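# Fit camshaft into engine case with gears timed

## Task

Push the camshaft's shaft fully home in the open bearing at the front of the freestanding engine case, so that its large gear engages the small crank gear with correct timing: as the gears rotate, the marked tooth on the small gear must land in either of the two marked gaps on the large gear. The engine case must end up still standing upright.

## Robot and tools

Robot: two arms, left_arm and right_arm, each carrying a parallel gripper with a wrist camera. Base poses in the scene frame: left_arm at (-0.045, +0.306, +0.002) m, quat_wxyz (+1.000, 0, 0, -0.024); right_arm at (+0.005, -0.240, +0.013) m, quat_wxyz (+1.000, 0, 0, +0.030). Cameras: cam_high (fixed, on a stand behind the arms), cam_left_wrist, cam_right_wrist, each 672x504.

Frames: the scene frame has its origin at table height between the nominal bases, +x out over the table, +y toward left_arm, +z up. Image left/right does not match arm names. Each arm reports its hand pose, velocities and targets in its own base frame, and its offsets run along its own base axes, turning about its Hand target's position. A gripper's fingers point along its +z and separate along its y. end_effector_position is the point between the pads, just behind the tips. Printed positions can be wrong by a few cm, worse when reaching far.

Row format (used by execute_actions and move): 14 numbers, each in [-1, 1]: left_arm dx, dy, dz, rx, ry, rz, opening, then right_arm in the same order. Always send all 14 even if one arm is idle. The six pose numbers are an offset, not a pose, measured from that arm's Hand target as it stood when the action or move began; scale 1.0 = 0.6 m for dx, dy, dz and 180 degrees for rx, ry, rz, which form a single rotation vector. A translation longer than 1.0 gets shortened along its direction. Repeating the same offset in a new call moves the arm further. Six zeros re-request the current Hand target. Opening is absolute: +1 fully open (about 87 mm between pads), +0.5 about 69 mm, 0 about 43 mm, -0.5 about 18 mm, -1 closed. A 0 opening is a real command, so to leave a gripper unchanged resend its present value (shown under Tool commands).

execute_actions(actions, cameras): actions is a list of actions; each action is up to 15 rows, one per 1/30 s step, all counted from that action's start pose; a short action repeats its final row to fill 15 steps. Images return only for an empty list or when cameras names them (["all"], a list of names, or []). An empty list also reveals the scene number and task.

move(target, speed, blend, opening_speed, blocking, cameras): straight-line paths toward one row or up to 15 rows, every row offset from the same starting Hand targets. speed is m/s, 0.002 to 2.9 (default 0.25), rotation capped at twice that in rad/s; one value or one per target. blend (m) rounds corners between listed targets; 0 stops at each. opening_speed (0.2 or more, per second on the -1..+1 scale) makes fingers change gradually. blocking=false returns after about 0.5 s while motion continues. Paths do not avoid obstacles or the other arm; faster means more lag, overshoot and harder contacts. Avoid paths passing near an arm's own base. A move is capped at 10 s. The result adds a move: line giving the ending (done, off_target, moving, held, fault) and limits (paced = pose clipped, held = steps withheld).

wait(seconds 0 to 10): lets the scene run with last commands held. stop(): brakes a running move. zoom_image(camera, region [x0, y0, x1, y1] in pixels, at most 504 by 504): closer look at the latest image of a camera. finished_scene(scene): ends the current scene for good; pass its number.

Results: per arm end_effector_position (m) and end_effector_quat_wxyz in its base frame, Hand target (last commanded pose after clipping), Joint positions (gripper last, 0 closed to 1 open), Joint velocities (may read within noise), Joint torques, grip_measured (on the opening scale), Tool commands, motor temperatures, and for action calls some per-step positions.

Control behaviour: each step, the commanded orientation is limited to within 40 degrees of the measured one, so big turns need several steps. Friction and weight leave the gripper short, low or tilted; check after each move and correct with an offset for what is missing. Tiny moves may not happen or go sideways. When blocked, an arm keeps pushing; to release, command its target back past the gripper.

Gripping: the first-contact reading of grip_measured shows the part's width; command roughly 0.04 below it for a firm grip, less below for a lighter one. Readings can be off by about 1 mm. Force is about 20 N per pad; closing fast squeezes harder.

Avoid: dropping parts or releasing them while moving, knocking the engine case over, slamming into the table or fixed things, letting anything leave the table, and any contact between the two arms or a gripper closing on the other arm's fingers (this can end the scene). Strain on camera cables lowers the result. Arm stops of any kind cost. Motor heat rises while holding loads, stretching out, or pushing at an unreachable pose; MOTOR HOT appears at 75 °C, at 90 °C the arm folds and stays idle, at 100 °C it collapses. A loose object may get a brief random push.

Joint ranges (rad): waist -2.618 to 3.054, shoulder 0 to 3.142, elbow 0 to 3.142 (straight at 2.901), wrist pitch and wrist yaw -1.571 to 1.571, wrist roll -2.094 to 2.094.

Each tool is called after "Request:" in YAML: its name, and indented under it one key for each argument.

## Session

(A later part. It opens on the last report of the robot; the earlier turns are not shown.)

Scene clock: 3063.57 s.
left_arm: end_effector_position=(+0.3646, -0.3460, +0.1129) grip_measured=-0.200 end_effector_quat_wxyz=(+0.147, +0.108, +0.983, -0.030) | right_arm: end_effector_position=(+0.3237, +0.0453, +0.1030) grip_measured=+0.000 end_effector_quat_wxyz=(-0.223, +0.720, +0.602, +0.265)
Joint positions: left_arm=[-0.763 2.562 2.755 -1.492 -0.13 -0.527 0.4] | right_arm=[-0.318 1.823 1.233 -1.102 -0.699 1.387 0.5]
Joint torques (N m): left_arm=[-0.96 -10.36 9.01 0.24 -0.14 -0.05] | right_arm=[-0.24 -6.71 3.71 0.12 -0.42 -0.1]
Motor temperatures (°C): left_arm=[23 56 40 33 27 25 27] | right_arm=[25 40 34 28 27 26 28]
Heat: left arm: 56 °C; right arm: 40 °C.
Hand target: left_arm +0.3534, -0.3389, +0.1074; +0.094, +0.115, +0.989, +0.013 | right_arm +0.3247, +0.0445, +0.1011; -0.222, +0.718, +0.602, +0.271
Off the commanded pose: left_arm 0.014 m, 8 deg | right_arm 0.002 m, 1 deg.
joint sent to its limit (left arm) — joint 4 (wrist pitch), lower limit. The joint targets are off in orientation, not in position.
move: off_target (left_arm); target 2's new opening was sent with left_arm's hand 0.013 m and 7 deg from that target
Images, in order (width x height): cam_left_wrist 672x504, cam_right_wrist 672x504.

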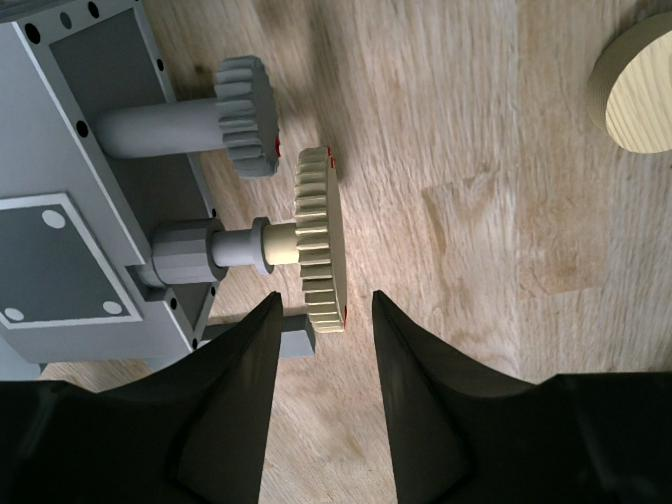

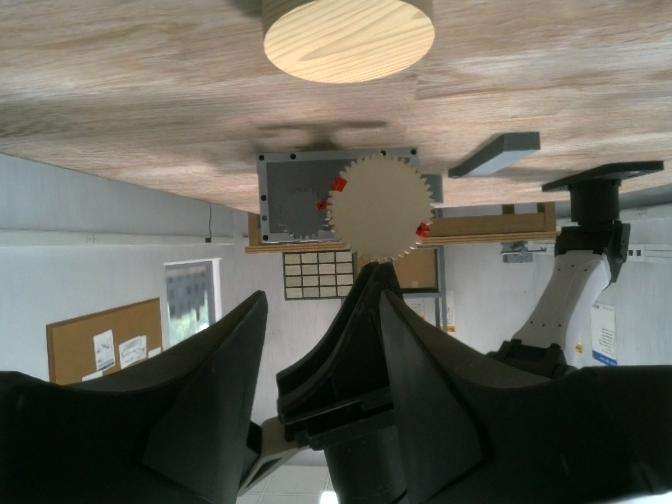

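Request:
move:
  target:
    - [0.0,0,0.154,0,0,0,-0.2,0,0,0,0,0,0,0]
    - [-0.222,0.065,0.154,-0.0777,-0.298,0.003,-0.3,0,0,0,0,0,0,0]
    - [-0.147,0.051,0.012,-0.0777,-0.298,0.003,-0.3,0,0,0,0,0,0,0]
  speed: 0.15
  blend: [0.02,0.02,0]
  cameras: ["cam_left_wrist","cam_right_wrist"]

Request:
zoom_image:
  camera: "cam_right_wrist"
  region: [250, 140, 450, 280]

Scene clock: 3085.77 s.
left_arm: end_effector_position=(+0.2645, -0.3097, +0.1219) grip_measured=-0.300 end_effector_quat_wxyz=(+0.545, +0.076, +0.833, -0.056) | right_arm: end_effector_position=(+0.3237, +0.0453, +0.1030) grip_measured=+0.000 end_effector_quat_wxyz=(-0.223, +0.720, +0.602, +0.265)
Joint positions: left_arm=[-1.159 1.562 0.904 0.006 -0.853 -0.534 0.35] | right_arm=[-0.318 1.823 1.233 -1.102 -0.699 1.387 0.5]
Joint torques (N m): left_arm=[0.24 -4.94 6.42 1.91 -0.24 -0.03] | right_arm=[-0.24 -6.65 3.7 0.13 -0.41 -0.09]
Heat: left arm: 53 °C; right arm: 39 °C.
Hand target: left_arm +0.2653, -0.3083, +0.1146; +0.542, +0.081, +0.835, -0.053 | right_arm +0.3247, +0.0445, +0.1011; -0.222, +0.718, +0.602, +0.271
Off the commanded pose: left_arm 0.007 m, 1 deg | right_arm 0.002 m, 1 deg.
move: done; blend cut to 0 m at target 2
Images, in order (width x height): cam_left_wrist 672x504, cam_right_wrist 672x504.

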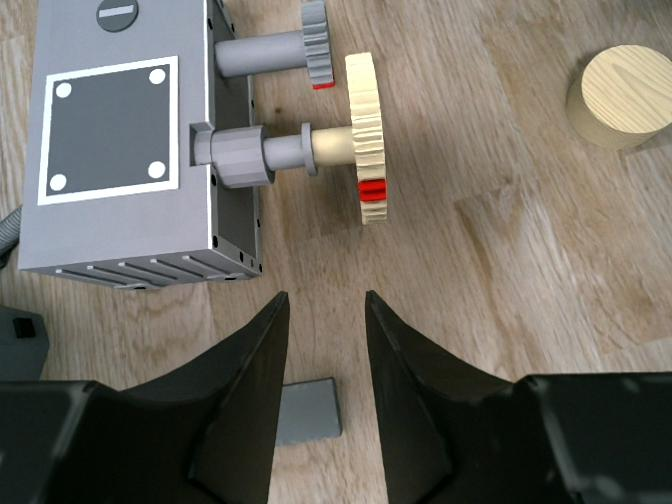

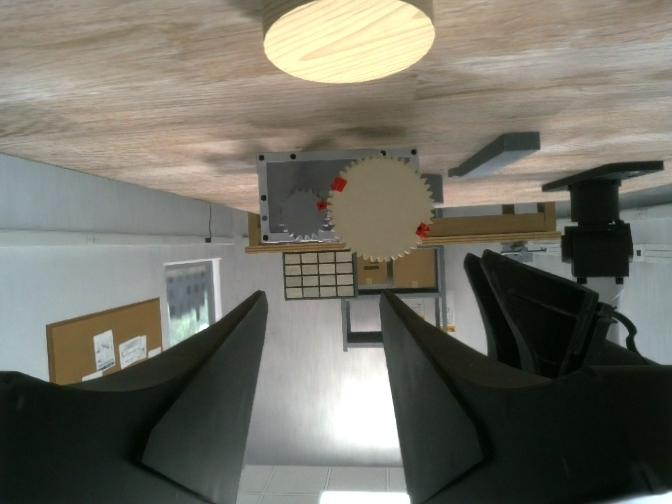

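Scaled by 2.520 from the camera's 672x504 image, which has a finer 960x720 frame.

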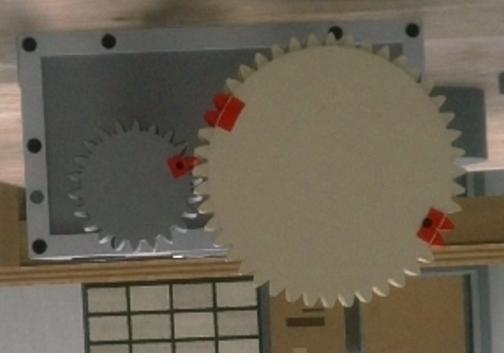

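Request:
move:
  target: [0.04,-0.048,-0.02,-0.011,0,0.03,-0.3,0,0,0,0,0,0,0]
  speed: 0.12
  cameras: ["cam_left_wrist"]

Scene clock: 3106.47 s.
left_arm: end_effector_position=(+0.2826, -0.3362, +0.0990) grip_measured=-0.300 end_effector_quat_wxyz=(+0.539, +0.047, +0.840, -0.047) | right_arm: end_effector_position=(+0.3237, +0.0453, +0.1030) grip_measured=+0.000 end_effector_quat_wxyz=(-0.223, +0.720, +0.602, +0.265)
Joint positions: left_arm=[-1.147 1.741 1.023 0.014 -0.875 -0.61 0.35] | right_arm=[-0.318 1.823 1.233 -1.102 -0.699 1.387 0.5]
Joint torques (N m): left_arm=[0.34 -5.74 10.07 1.61 -0.66 -0.21] | right_arm=[-0.24 -6.67 3.71 0.13 -0.42 -0.09]
Motor temperatures (°C): left_arm=[23 48 38 37 27 25 26] | right_arm=[25 39 33 28 27 26 28]
Heat: left arm: 48 °C; right arm: 39 °C.
Hand target: left_arm +0.2893, -0.3371, +0.1025; +0.545, +0.032, +0.837, -0.041 | right_arm +0.3247, +0.0445, +0.1011; -0.222, +0.718, +0.602, +0.271
Off the commanded pose: left_arm 0.008 m, 2 deg | right_arm 0.002 m, 1 deg.
move: done
Images, in order (width x height): cam_left_wrist 672x504.

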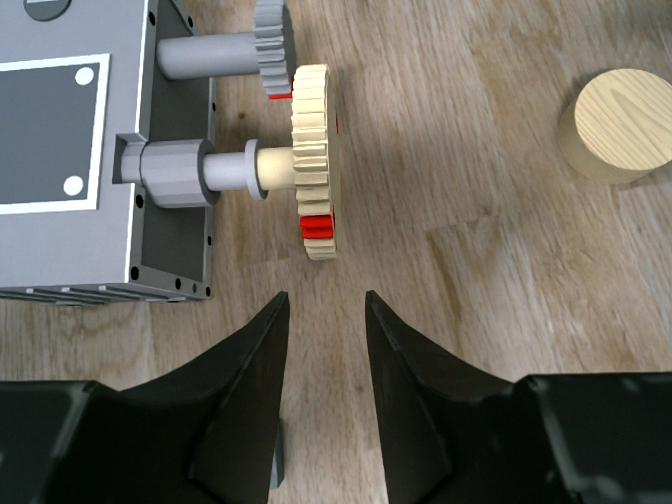

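Request:
move:
  target: [0.048,-0.002,-0.004,-0.004,0,0.02,-0.3,0,0,0,0,0,0,0]
  speed: 0.1
  cameras: ["cam_left_wrist"]

Scene clock: 3114.80 s.
left_arm: end_effector_position=(+0.3130, -0.3373, +0.0980) grip_measured=-0.300 end_effector_quat_wxyz=(+0.542, +0.014, +0.840, -0.036) | right_arm: end_effector_position=(+0.3237, +0.0453, +0.1030) grip_measured=+0.000 end_effector_quat_wxyz=(-0.223, +0.720, +0.602, +0.265)
Joint positions: left_arm=[-1.085 1.816 1.106 0.014 -0.876 -0.621 0.35] | right_arm=[-0.318 1.823 1.233 -1.102 -0.699 1.387 0.5]
Joint torques (N m): left_arm=[-0.02 -6.27 10.09 1.57 -0.63 -0.19] | right_arm=[-0.25 -6.65 3.74 0.13 -0.43 -0.09]
Heat: left arm: 47 °C; right arm: 39 °C.
Hand target: left_arm +0.3182, -0.3382, +0.1001; +0.546, +0.002, +0.837, -0.029 | right_arm +0.3247, +0.0445, +0.1011; -0.222, +0.718, +0.602, +0.271
Off the commanded pose: left_arm 0.006 m, 2 deg | right_arm 0.002 m, 1 deg.
move: done
Images, in order (width x height): cam_left_wrist 672x504.

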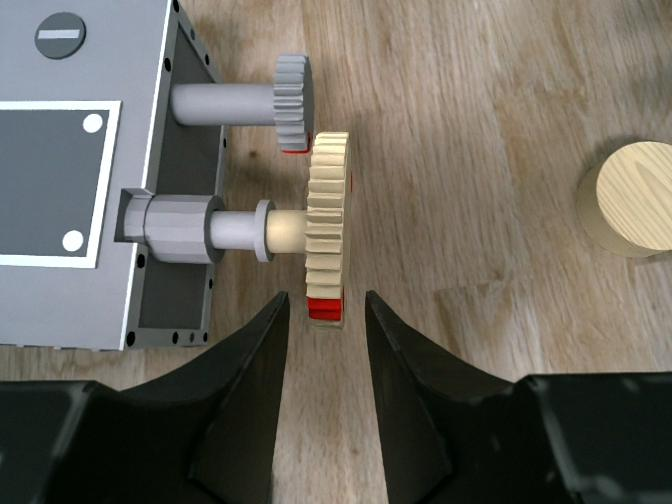

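Request:
move:
  target:
    - [0.017,0.0,-0.009,0,0,0,-0.3,0,0,0,0,0,0,0]
    - [0.017,0.0,-0.009,0,0,0,-0.85,0,0,0,0,0,0,0]
  speed: 0.06
  opening_speed: 0.5
  cameras: ["cam_left_wrist","cam_right_wrist"]

Request:
zoom_image:
  camera: "cam_right_wrist"
  region: [250, 140, 450, 280]

Scene clock: 3123.77 s.
left_arm: end_effector_position=(+0.3222, -0.3350, +0.0922) grip_measured=-0.626 end_effector_quat_wxyz=(+0.541, +0.006, +0.840, -0.032) | right_arm: end_effector_position=(+0.3237, +0.0453, +0.1030) grip_measured=+0.000 end_effector_quat_wxyz=(-0.223, +0.720, +0.602, +0.265)
Joint positions: left_arm=[-1.063 1.84 1.112 0.035 -0.87 -0.618 0.187] | right_arm=[-0.318 1.823 1.233 -1.102 -0.699 1.387 0.5]
Joint torques (N m): left_arm=[0.17 -6.37 9.98 1.75 -0.48 -0.02] | right_arm=[-0.24 -6.69 3.73 0.13 -0.43 -0.09]
Heat: left arm: 45 °C; right arm: 39 °C.
Hand target: left_arm +0.3283, -0.3382, +0.0947; +0.546, +0.002, +0.837, -0.029 | right_arm +0.3247, +0.0445, +0.1011; -0.222, +0.718, +0.602, +0.271
Off the commanded pose: left_arm 0.007 m, 1 deg | right_arm 0.002 m, 1 deg.
move: done; target 2's new opening was sent with left_arm's hand 0.012 m and 1 deg from that target
Images, in order (width x height): cam_left_wrist 672x504, cam_right_wrist 672x504.

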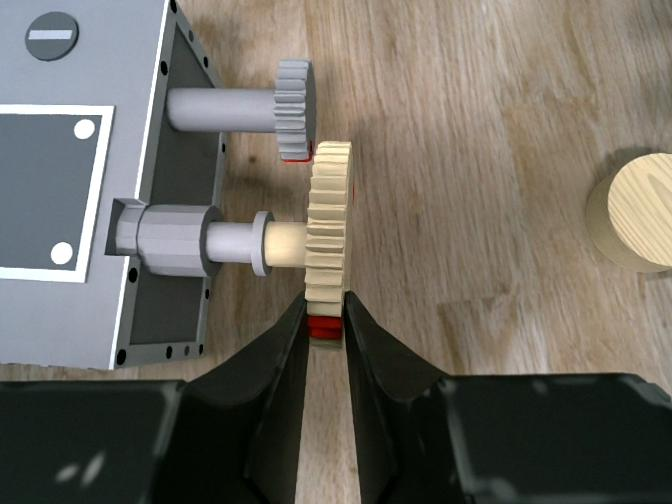

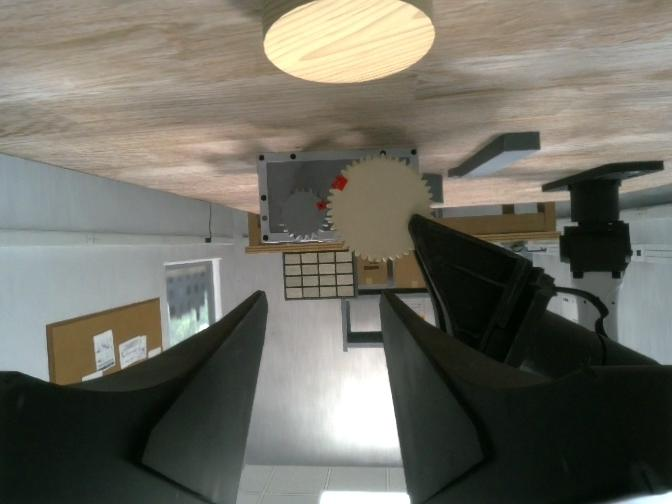

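Scaled by 2.520 from the camera's 672x504 image, which has a finer 960x720 frame.

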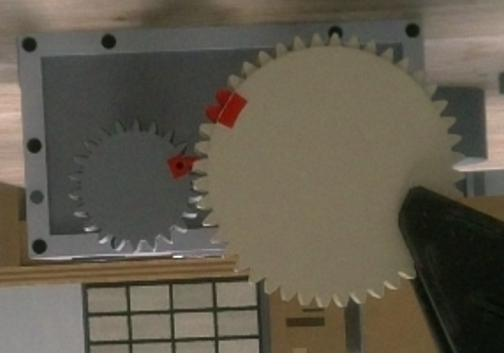

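Request:
move:
  target: [-0.007,0.0,-0.021,-0.01,-0.144,0,-0.85,0,0,0,0,0,0,0]
  speed: 0.05
  cameras: ["cam_left_wrist","cam_right_wrist"]

Request:
zoom_image:
  camera: "cam_right_wrist"
  region: [250, 140, 450, 280]

Request:
zoom_image:
  camera: "cam_right_wrist"
  region: [265, 175, 355, 250]

Scene clock: 3146.47 s.
left_arm: end_effector_position=(+0.3268, -0.3345, +0.0863) grip_measured=-0.636 end_effector_quat_wxyz=(+0.717, -0.016, +0.695, -0.038) | right_arm: end_effector_position=(+0.3237, +0.0453, +0.1030) grip_measured=+0.000 end_effector_quat_wxyz=(-0.223, +0.720, +0.602, +0.265)
Joint positions: left_arm=[-1.139 2.136 0.838 1.37 -1.108 -0.011 0.182] | right_arm=[-0.318 1.823 1.233 -1.102 -0.699 1.387 0.5]
Joint torques (N m): left_arm=[-0.95 -6.68 4.6 2.18 0.32 0.18] | right_arm=[-0.23 -6.67 3.71 0.13 -0.43 -0.09]
Heat: left arm: 44 °C; right arm: 39 °C.
Hand target: left_arm +0.3241, -0.3383, +0.0821; +0.720, +0.000, +0.693, -0.041 | right_arm +0.3247, +0.0445, +0.1011; -0.222, +0.718, +0.602, +0.271
Off the commanded pose: left_arm 0.006 m, 2 deg | right_arm 0.002 m, 1 deg.
move: done
Images, in order (width x height): cam_left_wrist 672x504, cam_right_wrist 672x504.

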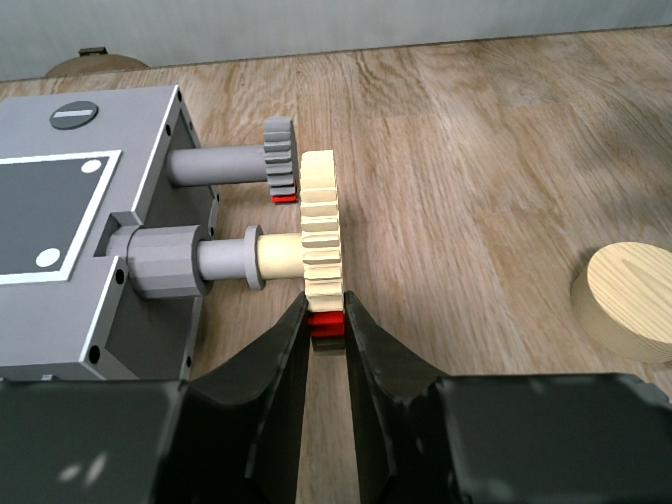

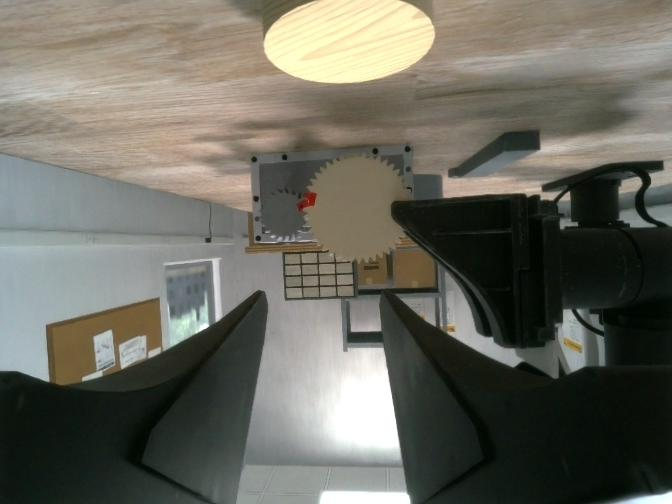

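Scaled by 2.520 from the camera's 672x504 image, which has a finer 960x720 frame.

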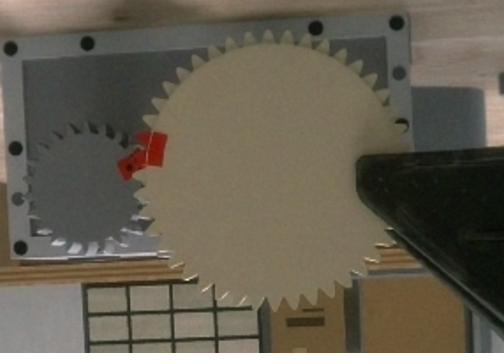

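Scaled by 5.600 from the camera's 672x504 image, which has a finer 960x720 frame.

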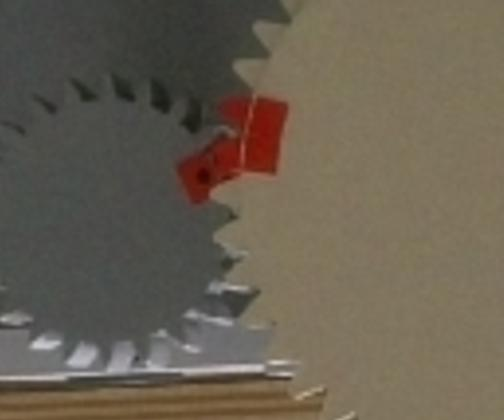

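Request:
move:
  target: [0.0,0.003,-0.007,-0.006,-0.035,0.006,-0.85,0,0,0,0,0,0,0]
  speed: 0.05
  cameras: ["cam_left_wrist","cam_right_wrist"]

Request:
zoom_image:
  camera: "cam_right_wrist"
  region: [250, 140, 450, 280]

Request:
zoom_image:
  camera: "cam_right_wrist"
  region: [265, 175, 355, 250]

Scene clock: 3162.10 s.
left_arm: end_effector_position=(+0.3261, -0.3327, +0.0839) grip_measured=-0.637 end_effector_quat_wxyz=(+0.734, -0.019, +0.678, -0.037) | right_arm: end_effector_position=(+0.3237, +0.0453, +0.1030) grip_measured=+0.000 end_effector_quat_wxyz=(-0.223, +0.720, +0.602, +0.265)
Joint positions: left_arm=[-1.144 2.206 0.838 1.549 -1.115 0.084 0.181] | right_arm=[-0.318 1.823 1.233 -1.102 -0.699 1.387 0.5]
Joint torques (N m): left_arm=[-0.9 -5.97 5.11 2.1 0.29 0.08] | right_arm=[-0.23 -6.67 3.73 0.13 -0.42 -0.09]
Motor temperatures (°C): left_arm=[23 43 37 39 27 25 27] | right_arm=[25 39 33 28 27 26 27]
Heat: left arm: 43 °C; right arm: 39 °C.
Hand target: left_arm +0.3242, -0.3364, +0.0779; +0.757, -0.011, +0.652, -0.041 | right_arm +0.3247, +0.0445, +0.1011; -0.222, +0.718, +0.602, +0.271
Off the commanded pose: left_arm 0.007 m, 4 deg | right_arm 0.002 m, 1 deg.
joint sent to its limit (left arm) — joint 4 (wrist pitch), upper limit. The joint targets are off in orientation, not in position.
move: off_target (left_arm)
Images, in order (width x height): cam_left_wrist 672x504, cam_right_wrist 672x504.

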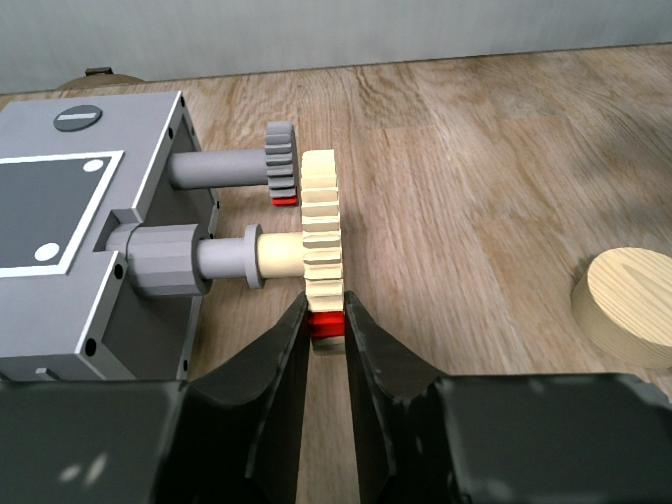

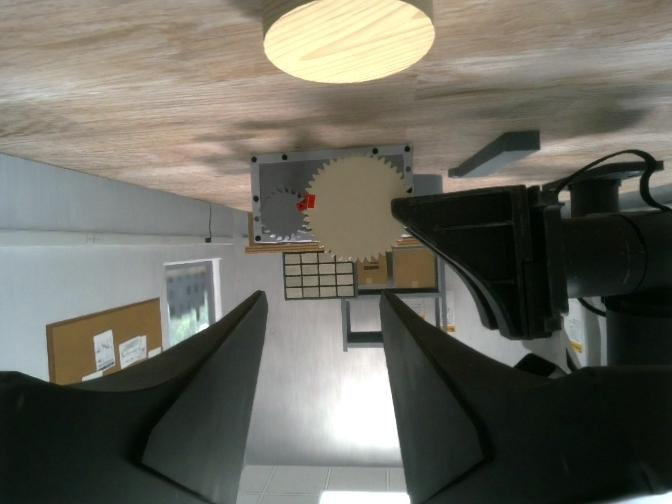

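Scaled by 2.520 from the camera's 672x504 image, which has a finer 960x720 frame.

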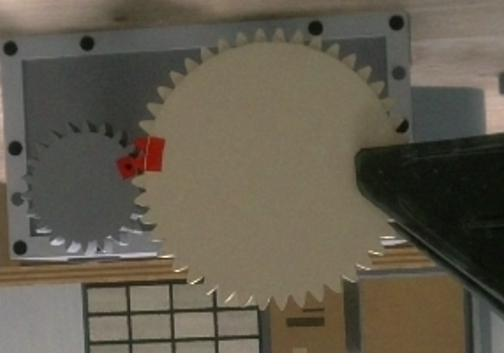

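Scaled by 5.600 from the camera's 672x504 image, which has a finer 960x720 frame.

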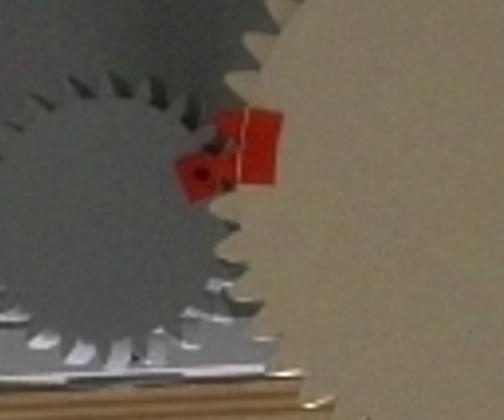

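Request:
move:
  target:
    - [0.003,0.004,0.006,0,0.015,0,-0.85,0,0,0,0,0,0,0]
    - [0.003,0.004,0.006,0,0.015,0,-0.35,0,0,0,0,0,0,0]
  speed: 0.05
  opening_speed: 0.4
  cameras: ["cam_left_wrist","cam_right_wrist"]

Request:
zoom_image:
  camera: "cam_right_wrist"
  region: [240, 140, 440, 280]

Request:
zoom_image:
  camera: "cam_right_wrist"
  region: [255, 175, 345, 250]

Scene clock: 3177.53 s.
left_arm: end_effector_position=(+0.3261, -0.3329, +0.0838) grip_measured=-0.350 end_effector_quat_wxyz=(+0.734, -0.012, +0.678, -0.033) | right_arm: end_effector_position=(+0.3237, +0.0453, +0.1030) grip_measured=+0.000 end_effector_quat_wxyz=(-0.223, +0.720, +0.602, +0.265)
Joint positions: left_arm=[-1.144 2.207 0.838 1.549 -1.11 0.1 0.325] | right_arm=[-0.318 1.823 1.233 -1.102 -0.699 1.387 0.5]
Joint torques (N m): left_arm=[-0.23 -6.95 4.53 2.1 0.28 -0.05] | right_arm=[-0.21 -6.65 3.71 0.12 -0.43 -0.09]
Heat: left arm: 44 °C; right arm: 39 °C.
Hand target: left_arm +0.3260, -0.3340, +0.0816; +0.742, -0.012, +0.669, -0.041 | right_arm +0.3247, +0.0445, +0.1011; -0.222, +0.718, +0.602, +0.271
Off the commanded pose: left_arm 0.002 m, 2 deg | right_arm 0.002 m, 1 deg.
joint sent to its limit (left arm) — joint 4 (wrist pitch), upper limit. The joint targets still meet the commanded pose.
move: done
Images, in order (width x height): cam_left_wrist 672x504, cam_right_wrist 672x504.

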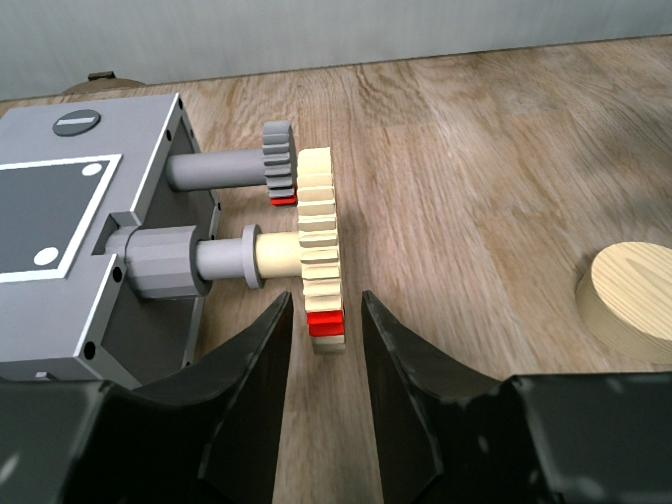

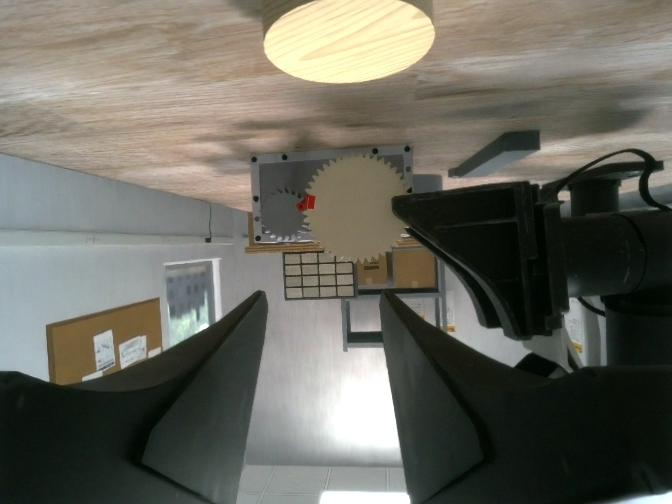

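Scaled by 2.520 from the camera's 672x504 image, which has a finer 960x720 frame.

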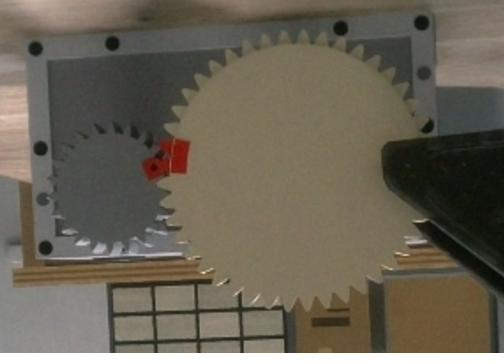

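Scaled by 5.600 from the camera's 672x504 image, which has a finer 960x720 frame.

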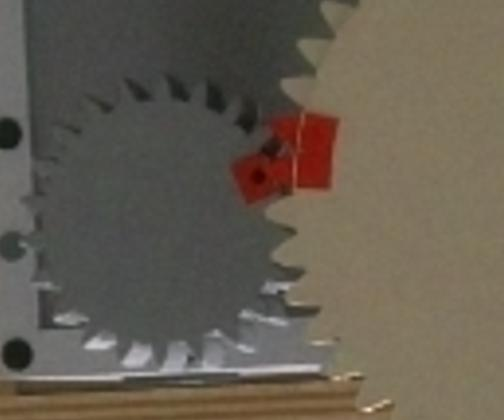

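Request:
move:
  target:
    - [-0.16,0.023,0.031,0.005,0.0386,-0.03,-0.35,0,0,0,0,0,0,0]
    - [-0.21,0.223,0.147,0.005,0.0386,-0.03,-0.35,0,0,0,0,0,0,0]
    - [-0.093,0.457,0.164,0,0.039,0.053,-0.35,0,0,0,0,0,0,0]
    - [0.007,0.59,0.164,0.0116,0.0374,-0.141,-0.35,0,0,0,0,0,0,0]
    - [0.098,0.507,0.097,0.0199,0.0349,-0.2796,-0.35,0,0,0,0,0,0,0]
    - [0.082,0.407,-0.028,0.0223,0.034,-0.3184,-1,0,0,0,0,0,0,-1]
  speed: 0.2
  blend: 0.03
  cameras: ["all"]

Request:
zoom_image:
  camera: "cam_right_wrist"
  region: [240, 140, 440, 280]

Scene clock: 3221.10 s.
left_arm: end_effector_position=(+0.3766, -0.0899, +0.0679) grip_measured=-1.000 end_effector_quat_wxyz=(+0.592, +0.332, +0.634, -0.370) | right_arm: end_effector_position=(+0.3237, +0.0453, +0.1030) grip_measured=-1.000 end_effector_quat_wxyz=(-0.223, +0.720, +0.602, +0.265)
Joint positions: left_arm=[0.21 2 0.572 1.35 1.25 -0.003 0] | right_arm=[-0.318 1.823 1.233 -1.102 -0.699 1.387 0]
Joint torques (N m): left_arm=[-0.18 -5.16 3.54 2.15 0.1 -0.1] | right_arm=[-0.24 -6.67 3.69 0.13 -0.42 -0.09]
Heat: left arm: 44 °C; right arm: 38 °C.
Hand target: left_arm +0.3752, -0.0899, +0.0647; +0.596, +0.333, +0.631, -0.368 | right_arm +0.3247, +0.0445, +0.1012; -0.222, +0.718, +0.601, +0.271
Off the commanded pose: left_arm 0.003 m, 1 deg | right_arm 0.002 m, 1 deg.
move: done

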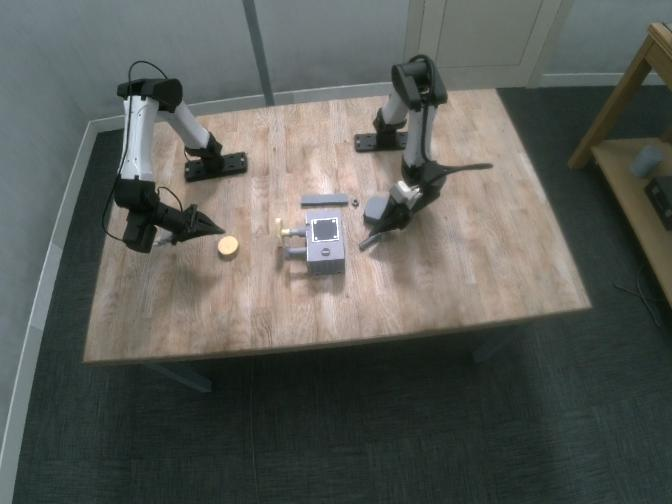

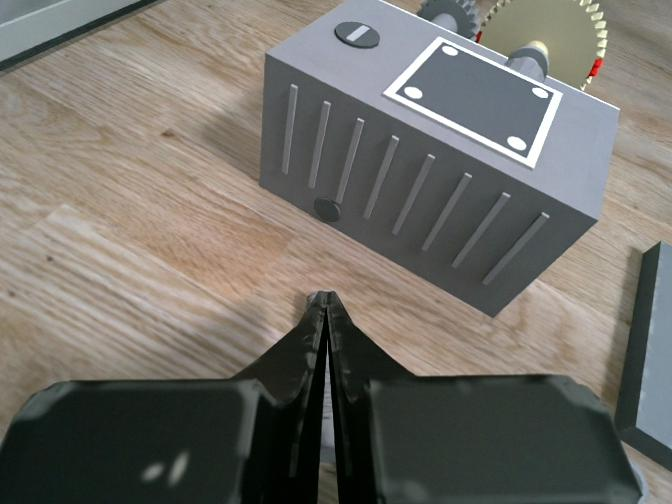

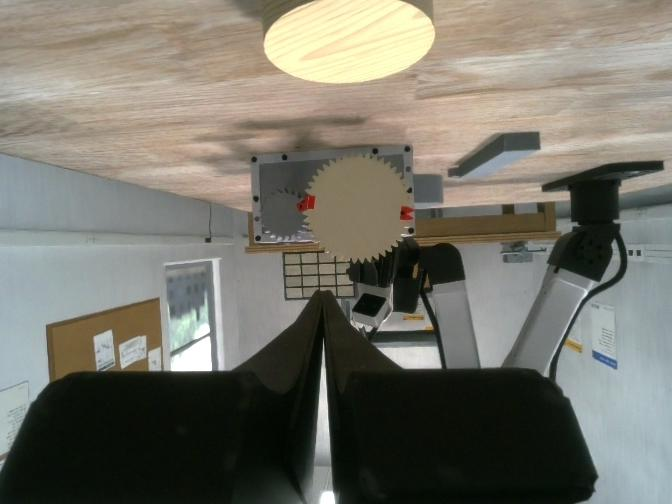

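Scaled by 2.520 from the camera's 672x504 image, which has a finer 960x720 frame.

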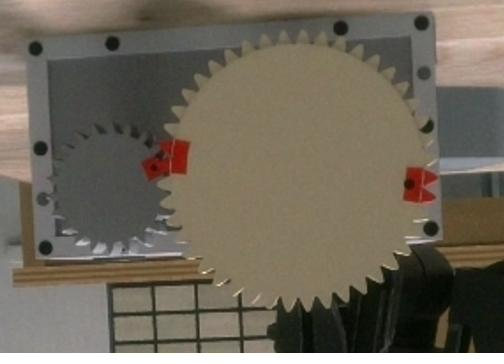

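Request:
move:
  target:
    - [-0.029,-0.11,-0.011,0,0,0,-1,-0.004,0.05,0,-0.131,0.023,0,-1]
    - [-0.029,-0.125,-0.011,0,0,0,-1,-0.007,0.163,-0.076,-0.131,0.023,0,-1]
  speed: 0.12
  cameras: ["all"]

Request:
zoom_image:
  camera: "cam_right_wrist"
  region: [210, 90, 460, 340]

Scene clock: 3254.23 s.
left_arm: end_effector_position=(+0.3586, -0.1623, +0.0579) grip_measured=-1.000 end_effector_quat_wxyz=(+0.588, +0.330, +0.638, -0.371) | right_arm: end_effector_position=(+0.3207, +0.1425, +0.0612) grip_measured=-1.000 end_effector_quat_wxyz=(-0.095, +0.755, +0.637, +0.120)
Joint positions: left_arm=[-0.038 2.009 0.47 1.478 1.001 -0.034 0] | right_arm=[0.167 1.73 1.146 -0.873 -0.287 1.924 0]
Joint torques (N m): left_arm=[-1.22 -4.92 3.3 2.42 -0.03 -0.11] | right_arm=[0.62 -5.94 3.7 0.48 0.02 0.02]
Heat: left arm: 42 °C; right arm: 38 °C.
Hand target: left_arm +0.3578, -0.1649, +0.0581; +0.596, +0.333, +0.631, -0.368 | right_arm +0.3205, +0.1423, +0.0555; -0.092, +0.758, +0.636, +0.116
Off the commanded pose: left_arm 0.003 m, 1 deg | right_arm 0.006 m, 1 deg.
move: done

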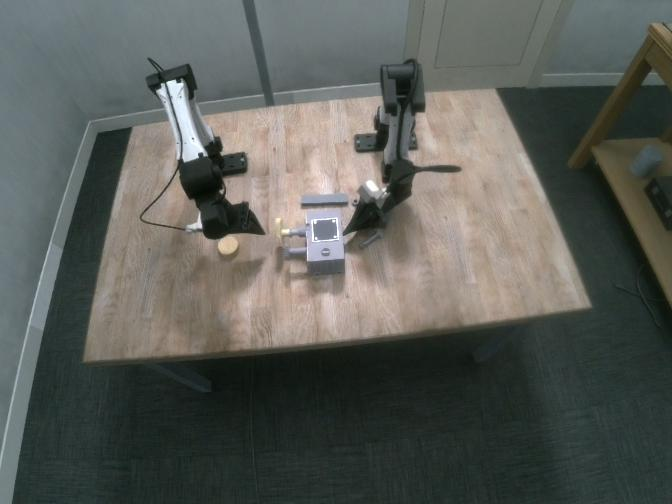

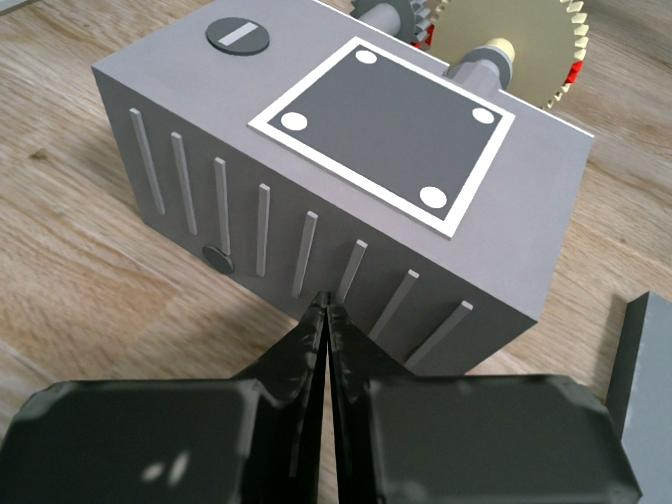

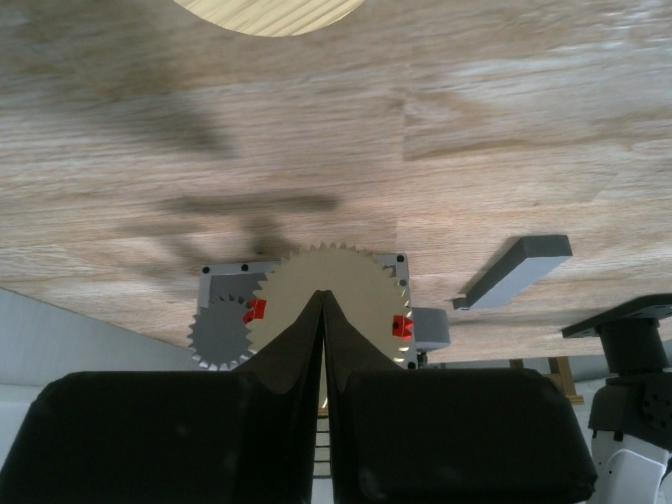

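Scaled by 2.016 from the camera's 672x504 image, which has a finer 960x720 frame.

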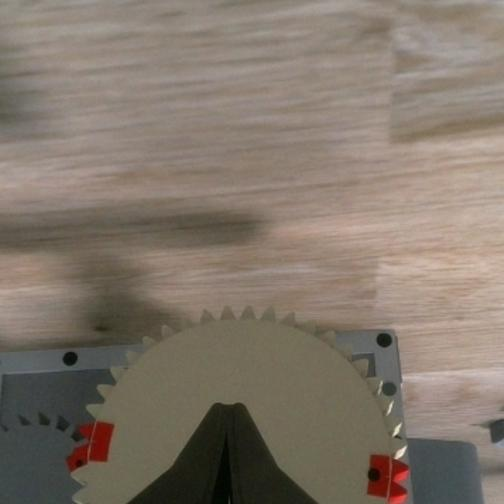

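Request:
move:
  target:
    - [-0.022,0,0,0,0,0,-1,0,0,0,0,0,0,-1]
    - [-0.022,-0.033,0,0,0,0,-1,0.01,0.06,0.002,0,0,0,-1]
  speed: 0.04
  cameras: ["cam_left_wrist","cam_right_wrist"]

Request:
zoom_image:
  camera: "cam_right_wrist"
  region: [170, 200, 470, 400]

Scene clock: 3272.73 s.
left_arm: end_effector_position=(+0.3533, -0.1731, +0.0586) grip_measured=-1.000 end_effector_quat_wxyz=(+0.603, +0.322, +0.638, -0.353) | right_arm: end_effector_position=(+0.3159, +0.1674, +0.0491) grip_measured=-1.000 end_effector_quat_wxyz=(-0.092, +0.763, +0.633, +0.096)
Joint positions: left_arm=[-0.095 2.009 0.422 1.552 0.902 -0.034 0] | right_arm=[0.264 1.767 1.156 -0.859 -0.247 2.034 0]
Joint torques (N m): left_arm=[-3.19 -5.6 3.14 2.13 0.22 -0.16] | right_arm=[1.54 -6.06 6.83 0.5 -0.27 0.04]
Heat: left arm: 43 °C; right arm: 37 °C.
Hand target: left_arm +0.3446, -0.1847, +0.0581; +0.596, +0.333, +0.631, -0.368 | right_arm +0.3265, +0.1783, +0.0568; -0.092, +0.758, +0.636, +0.116
Off the commanded pose: left_arm 0.015 m, 2 deg | right_arm 0.017 m, 2 deg.
move: off_target (left_arm, right_arm)
Images, in order (width x height): cam_left_wrist 672x504, cam_right_wrist 672x504.

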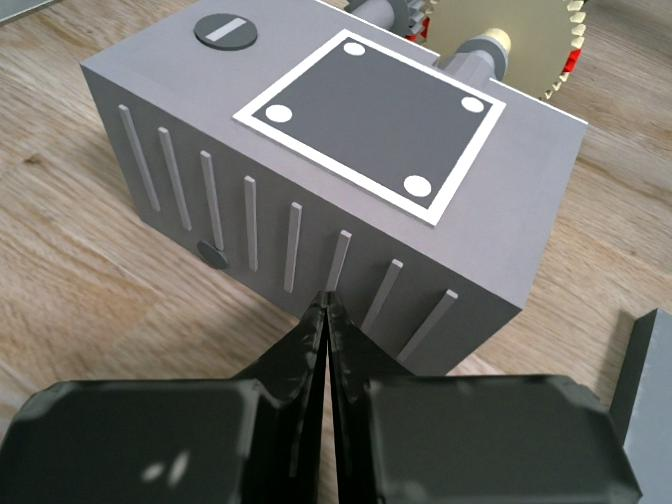

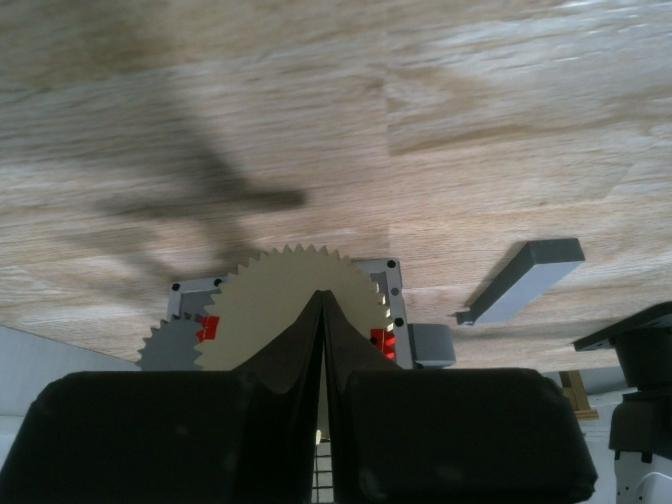

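Scaled by 1.680 from the camera's 672x504 image, which has a finer 960x720 frame.

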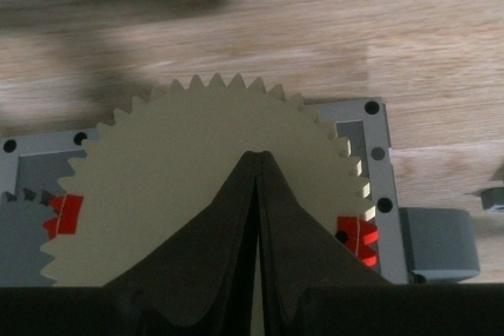

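Request:
move:
  target:
    - [0.01,0.01,0,0,0,0,-1,0.012,-0.02,0.012,0,0,0,-1]
  speed: 0.04
  cameras: ["cam_left_wrist","cam_right_wrist"]

Scene clock: 3281.33 s.
left_arm: end_effector_position=(+0.3533, -0.1729, +0.0584) grip_measured=-1.000 end_effector_quat_wxyz=(+0.603, +0.322, +0.638, -0.354) | right_arm: end_effector_position=(+0.3292, +0.1663, +0.0593) grip_measured=-1.000 end_effector_quat_wxyz=(-0.089, +0.758, +0.636, +0.113)
Joint positions: left_arm=[-0.095 2.009 0.422 1.551 0.902 -0.035 0] | right_arm=[0.245 1.776 1.201 -0.866 -0.26 2.007 0]
Joint torques (N m): left_arm=[-0.8 -5.08 5.22 1.96 0.5 -0.15] | right_arm=[-0.42 -6.2 6.61 0.22 -0.18 -0.1]
Heat: left arm: 43 °C; right arm: 37 °C.
Hand target: left_arm +0.3506, -0.1787, +0.0581; +0.596, +0.333, +0.631, -0.368 | right_arm +0.3337, +0.1663, +0.0639; -0.092, +0.757, +0.636, +0.116
Off the commanded pose: left_arm 0.006 m, 2 deg | right_arm 0.006 m, 0 deg.
move: done
Images, in order (width x height): cam_left_wrist 672x504, cam_right_wrist 672x504.

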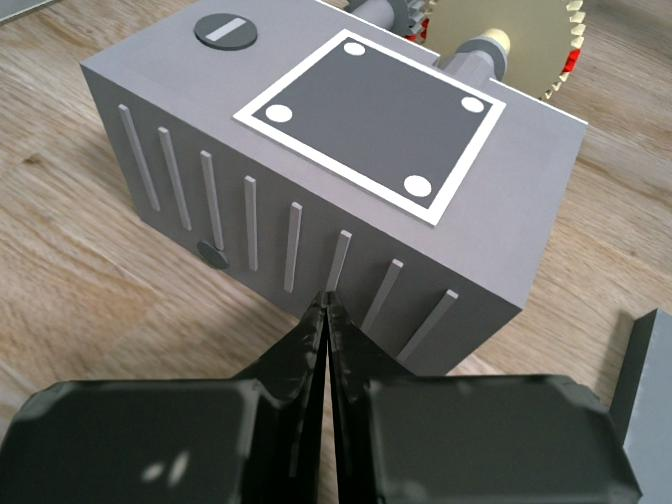

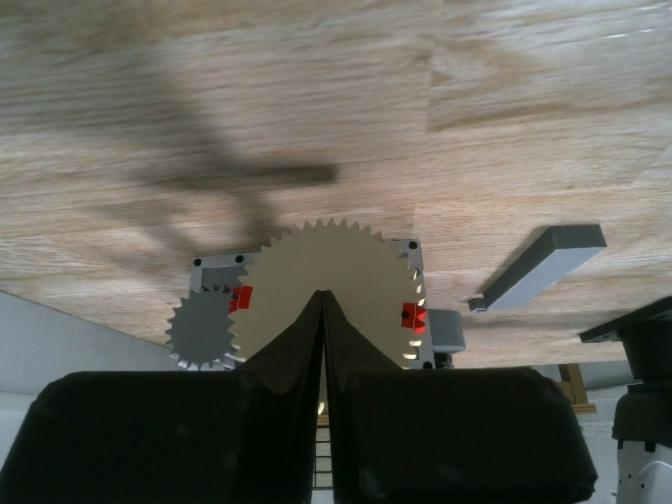

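Request:
move:
  target:
    - [0,0,0,0,0,0,-1,0.014,0.045,0.008,0,0,0,-1]
  speed: 0.04
  cameras: ["cam_left_wrist","cam_right_wrist"]

Scene clock: 3289.93 s.
left_arm: end_effector_position=(+0.3533, -0.1729, +0.0584) grip_measured=-1.000 end_effector_quat_wxyz=(+0.603, +0.322, +0.638, -0.354) | right_arm: end_effector_position=(+0.3341, +0.1744, +0.0588) grip_measured=-1.000 end_effector_quat_wxyz=(-0.079, +0.767, +0.630, +0.090)
Joint positions: left_arm=[-0.095 2.009 0.422 1.551 0.902 -0.035 0] | right_arm=[0.285 1.818 1.27 -0.917 -0.215 2.064 0]
Joint torques (N m): left_arm=[-0.8 -5.09 5.2 1.96 0.5 -0.15] | right_arm=[2.25 -6.46 7.12 0.52 -0.57 0]
Heat: left arm: 43 °C; right arm: 37 °C.
Hand target: left_arm +0.3506, -0.1787, +0.0581; +0.596, +0.333, +0.631, -0.368 | right_arm +0.3422, +0.1934, +0.0689; -0.092, +0.757, +0.636, +0.117
Off the commanded pose: left_arm 0.006 m, 2 deg | right_arm 0.023 m, 4 deg.
move: off_target (right_arm)
Images, in order (width x height): cam_left_wrist 672x504, cam_right_wrist 672x504.

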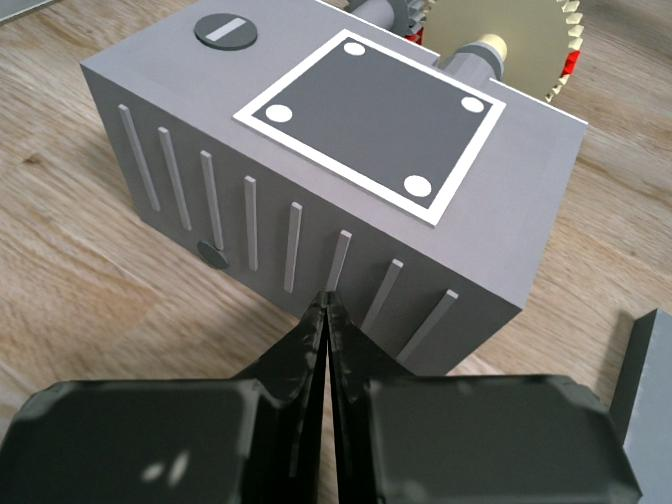

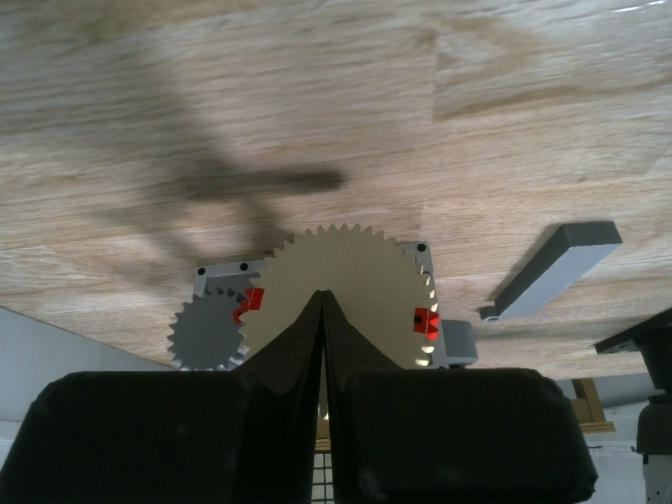

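Request:
zoom_image:
  camera: "cam_left_wrist"
  region: [380, 0, 620, 130]

Request:
zoom_image:
  camera: "cam_right_wrist"
  region: [170, 200, 470, 400]

Scaled by 2.100 from the camera's 672x504 image, which has a finer 960x720 frame.

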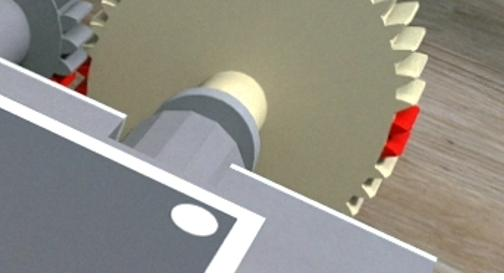

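Scaled by 1.680 from the camera's 672x504 image, which has a finer 960x720 frame.

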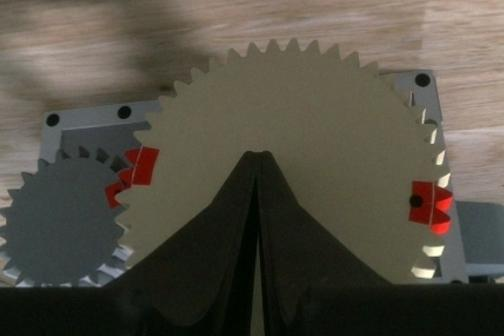

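Request:
move:
  target:
    - [0,0,0,0,0,0,-1,0.0,0.025,0.0,0,0,0,-1]
  speed: 0.03
  cameras: ["cam_left_wrist","cam_right_wrist"]

Request:
zoom_image:
  camera: "cam_left_wrist"
  region: [380, 0, 620, 130]

Request:
zoom_image:
  camera: "cam_right_wrist"
  region: [170, 200, 470, 400]

Scene clock: 3300.47 s.
left_arm: end_effector_position=(+0.3533, -0.1729, +0.0584) grip_measured=-1.000 end_effector_quat_wxyz=(+0.603, +0.322, +0.638, -0.354) | right_arm: end_effector_position=(+0.3342, +0.1755, +0.0555) grip_measured=-1.000 end_effector_quat_wxyz=(-0.066, +0.767, +0.634, +0.074)
Joint positions: left_arm=[-0.095 2.009 0.422 1.551 0.902 -0.035 0] | right_arm=[0.305 1.837 1.294 -0.939 -0.178 2.074 0]
Joint torques (N m): left_arm=[-0.79 -5.09 5.22 1.96 0.51 -0.15] | right_arm=[3.41 -6.52 7.19 0.63 -1.05 -0.02]
Heat: left arm: 42 °C; right arm: 37 °C.
Hand target: left_arm +0.3506, -0.1787, +0.0581; +0.596, +0.333, +0.631, -0.368 | right_arm +0.3421, +0.2083, +0.0687; -0.092, +0.758, +0.636, +0.116
Off the commanded pose: left_arm 0.006 m, 2 deg | right_arm 0.036 m, 6 deg.
joint sent to its limit (right arm) — joint 6 (wrist roll), upper limit. The joint targets still meet the commanded pose.
move: off_target (right_arm)
Images, in order (width x height): cam_left_wrist 672x504, cam_right_wrist 672x504.

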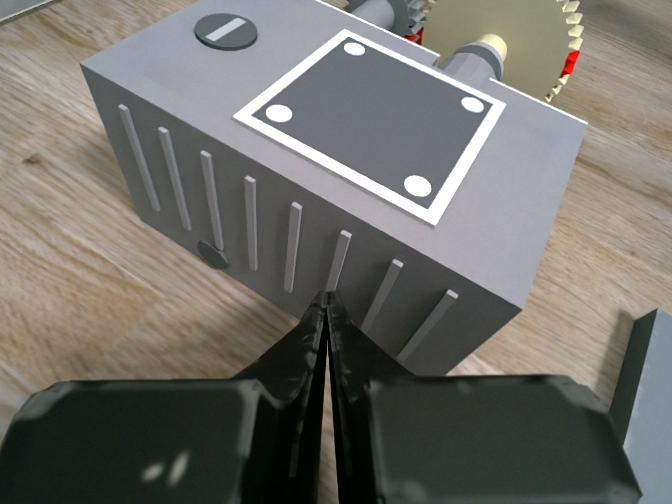

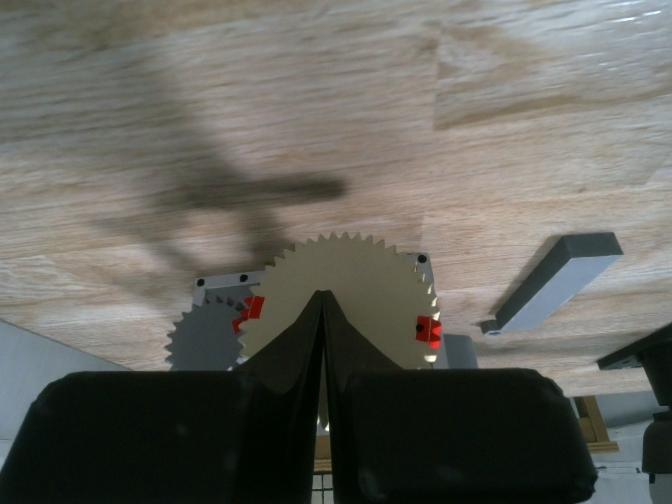

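Scaled by 2.100 from the camera's 672x504 image, which has a finer 960x720 frame.

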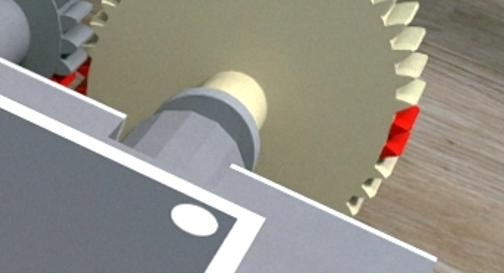

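Scaled by 1.680 from the camera's 672x504 image, which has a finer 960x720 frame.

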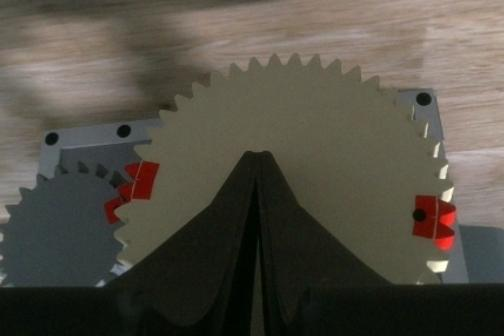

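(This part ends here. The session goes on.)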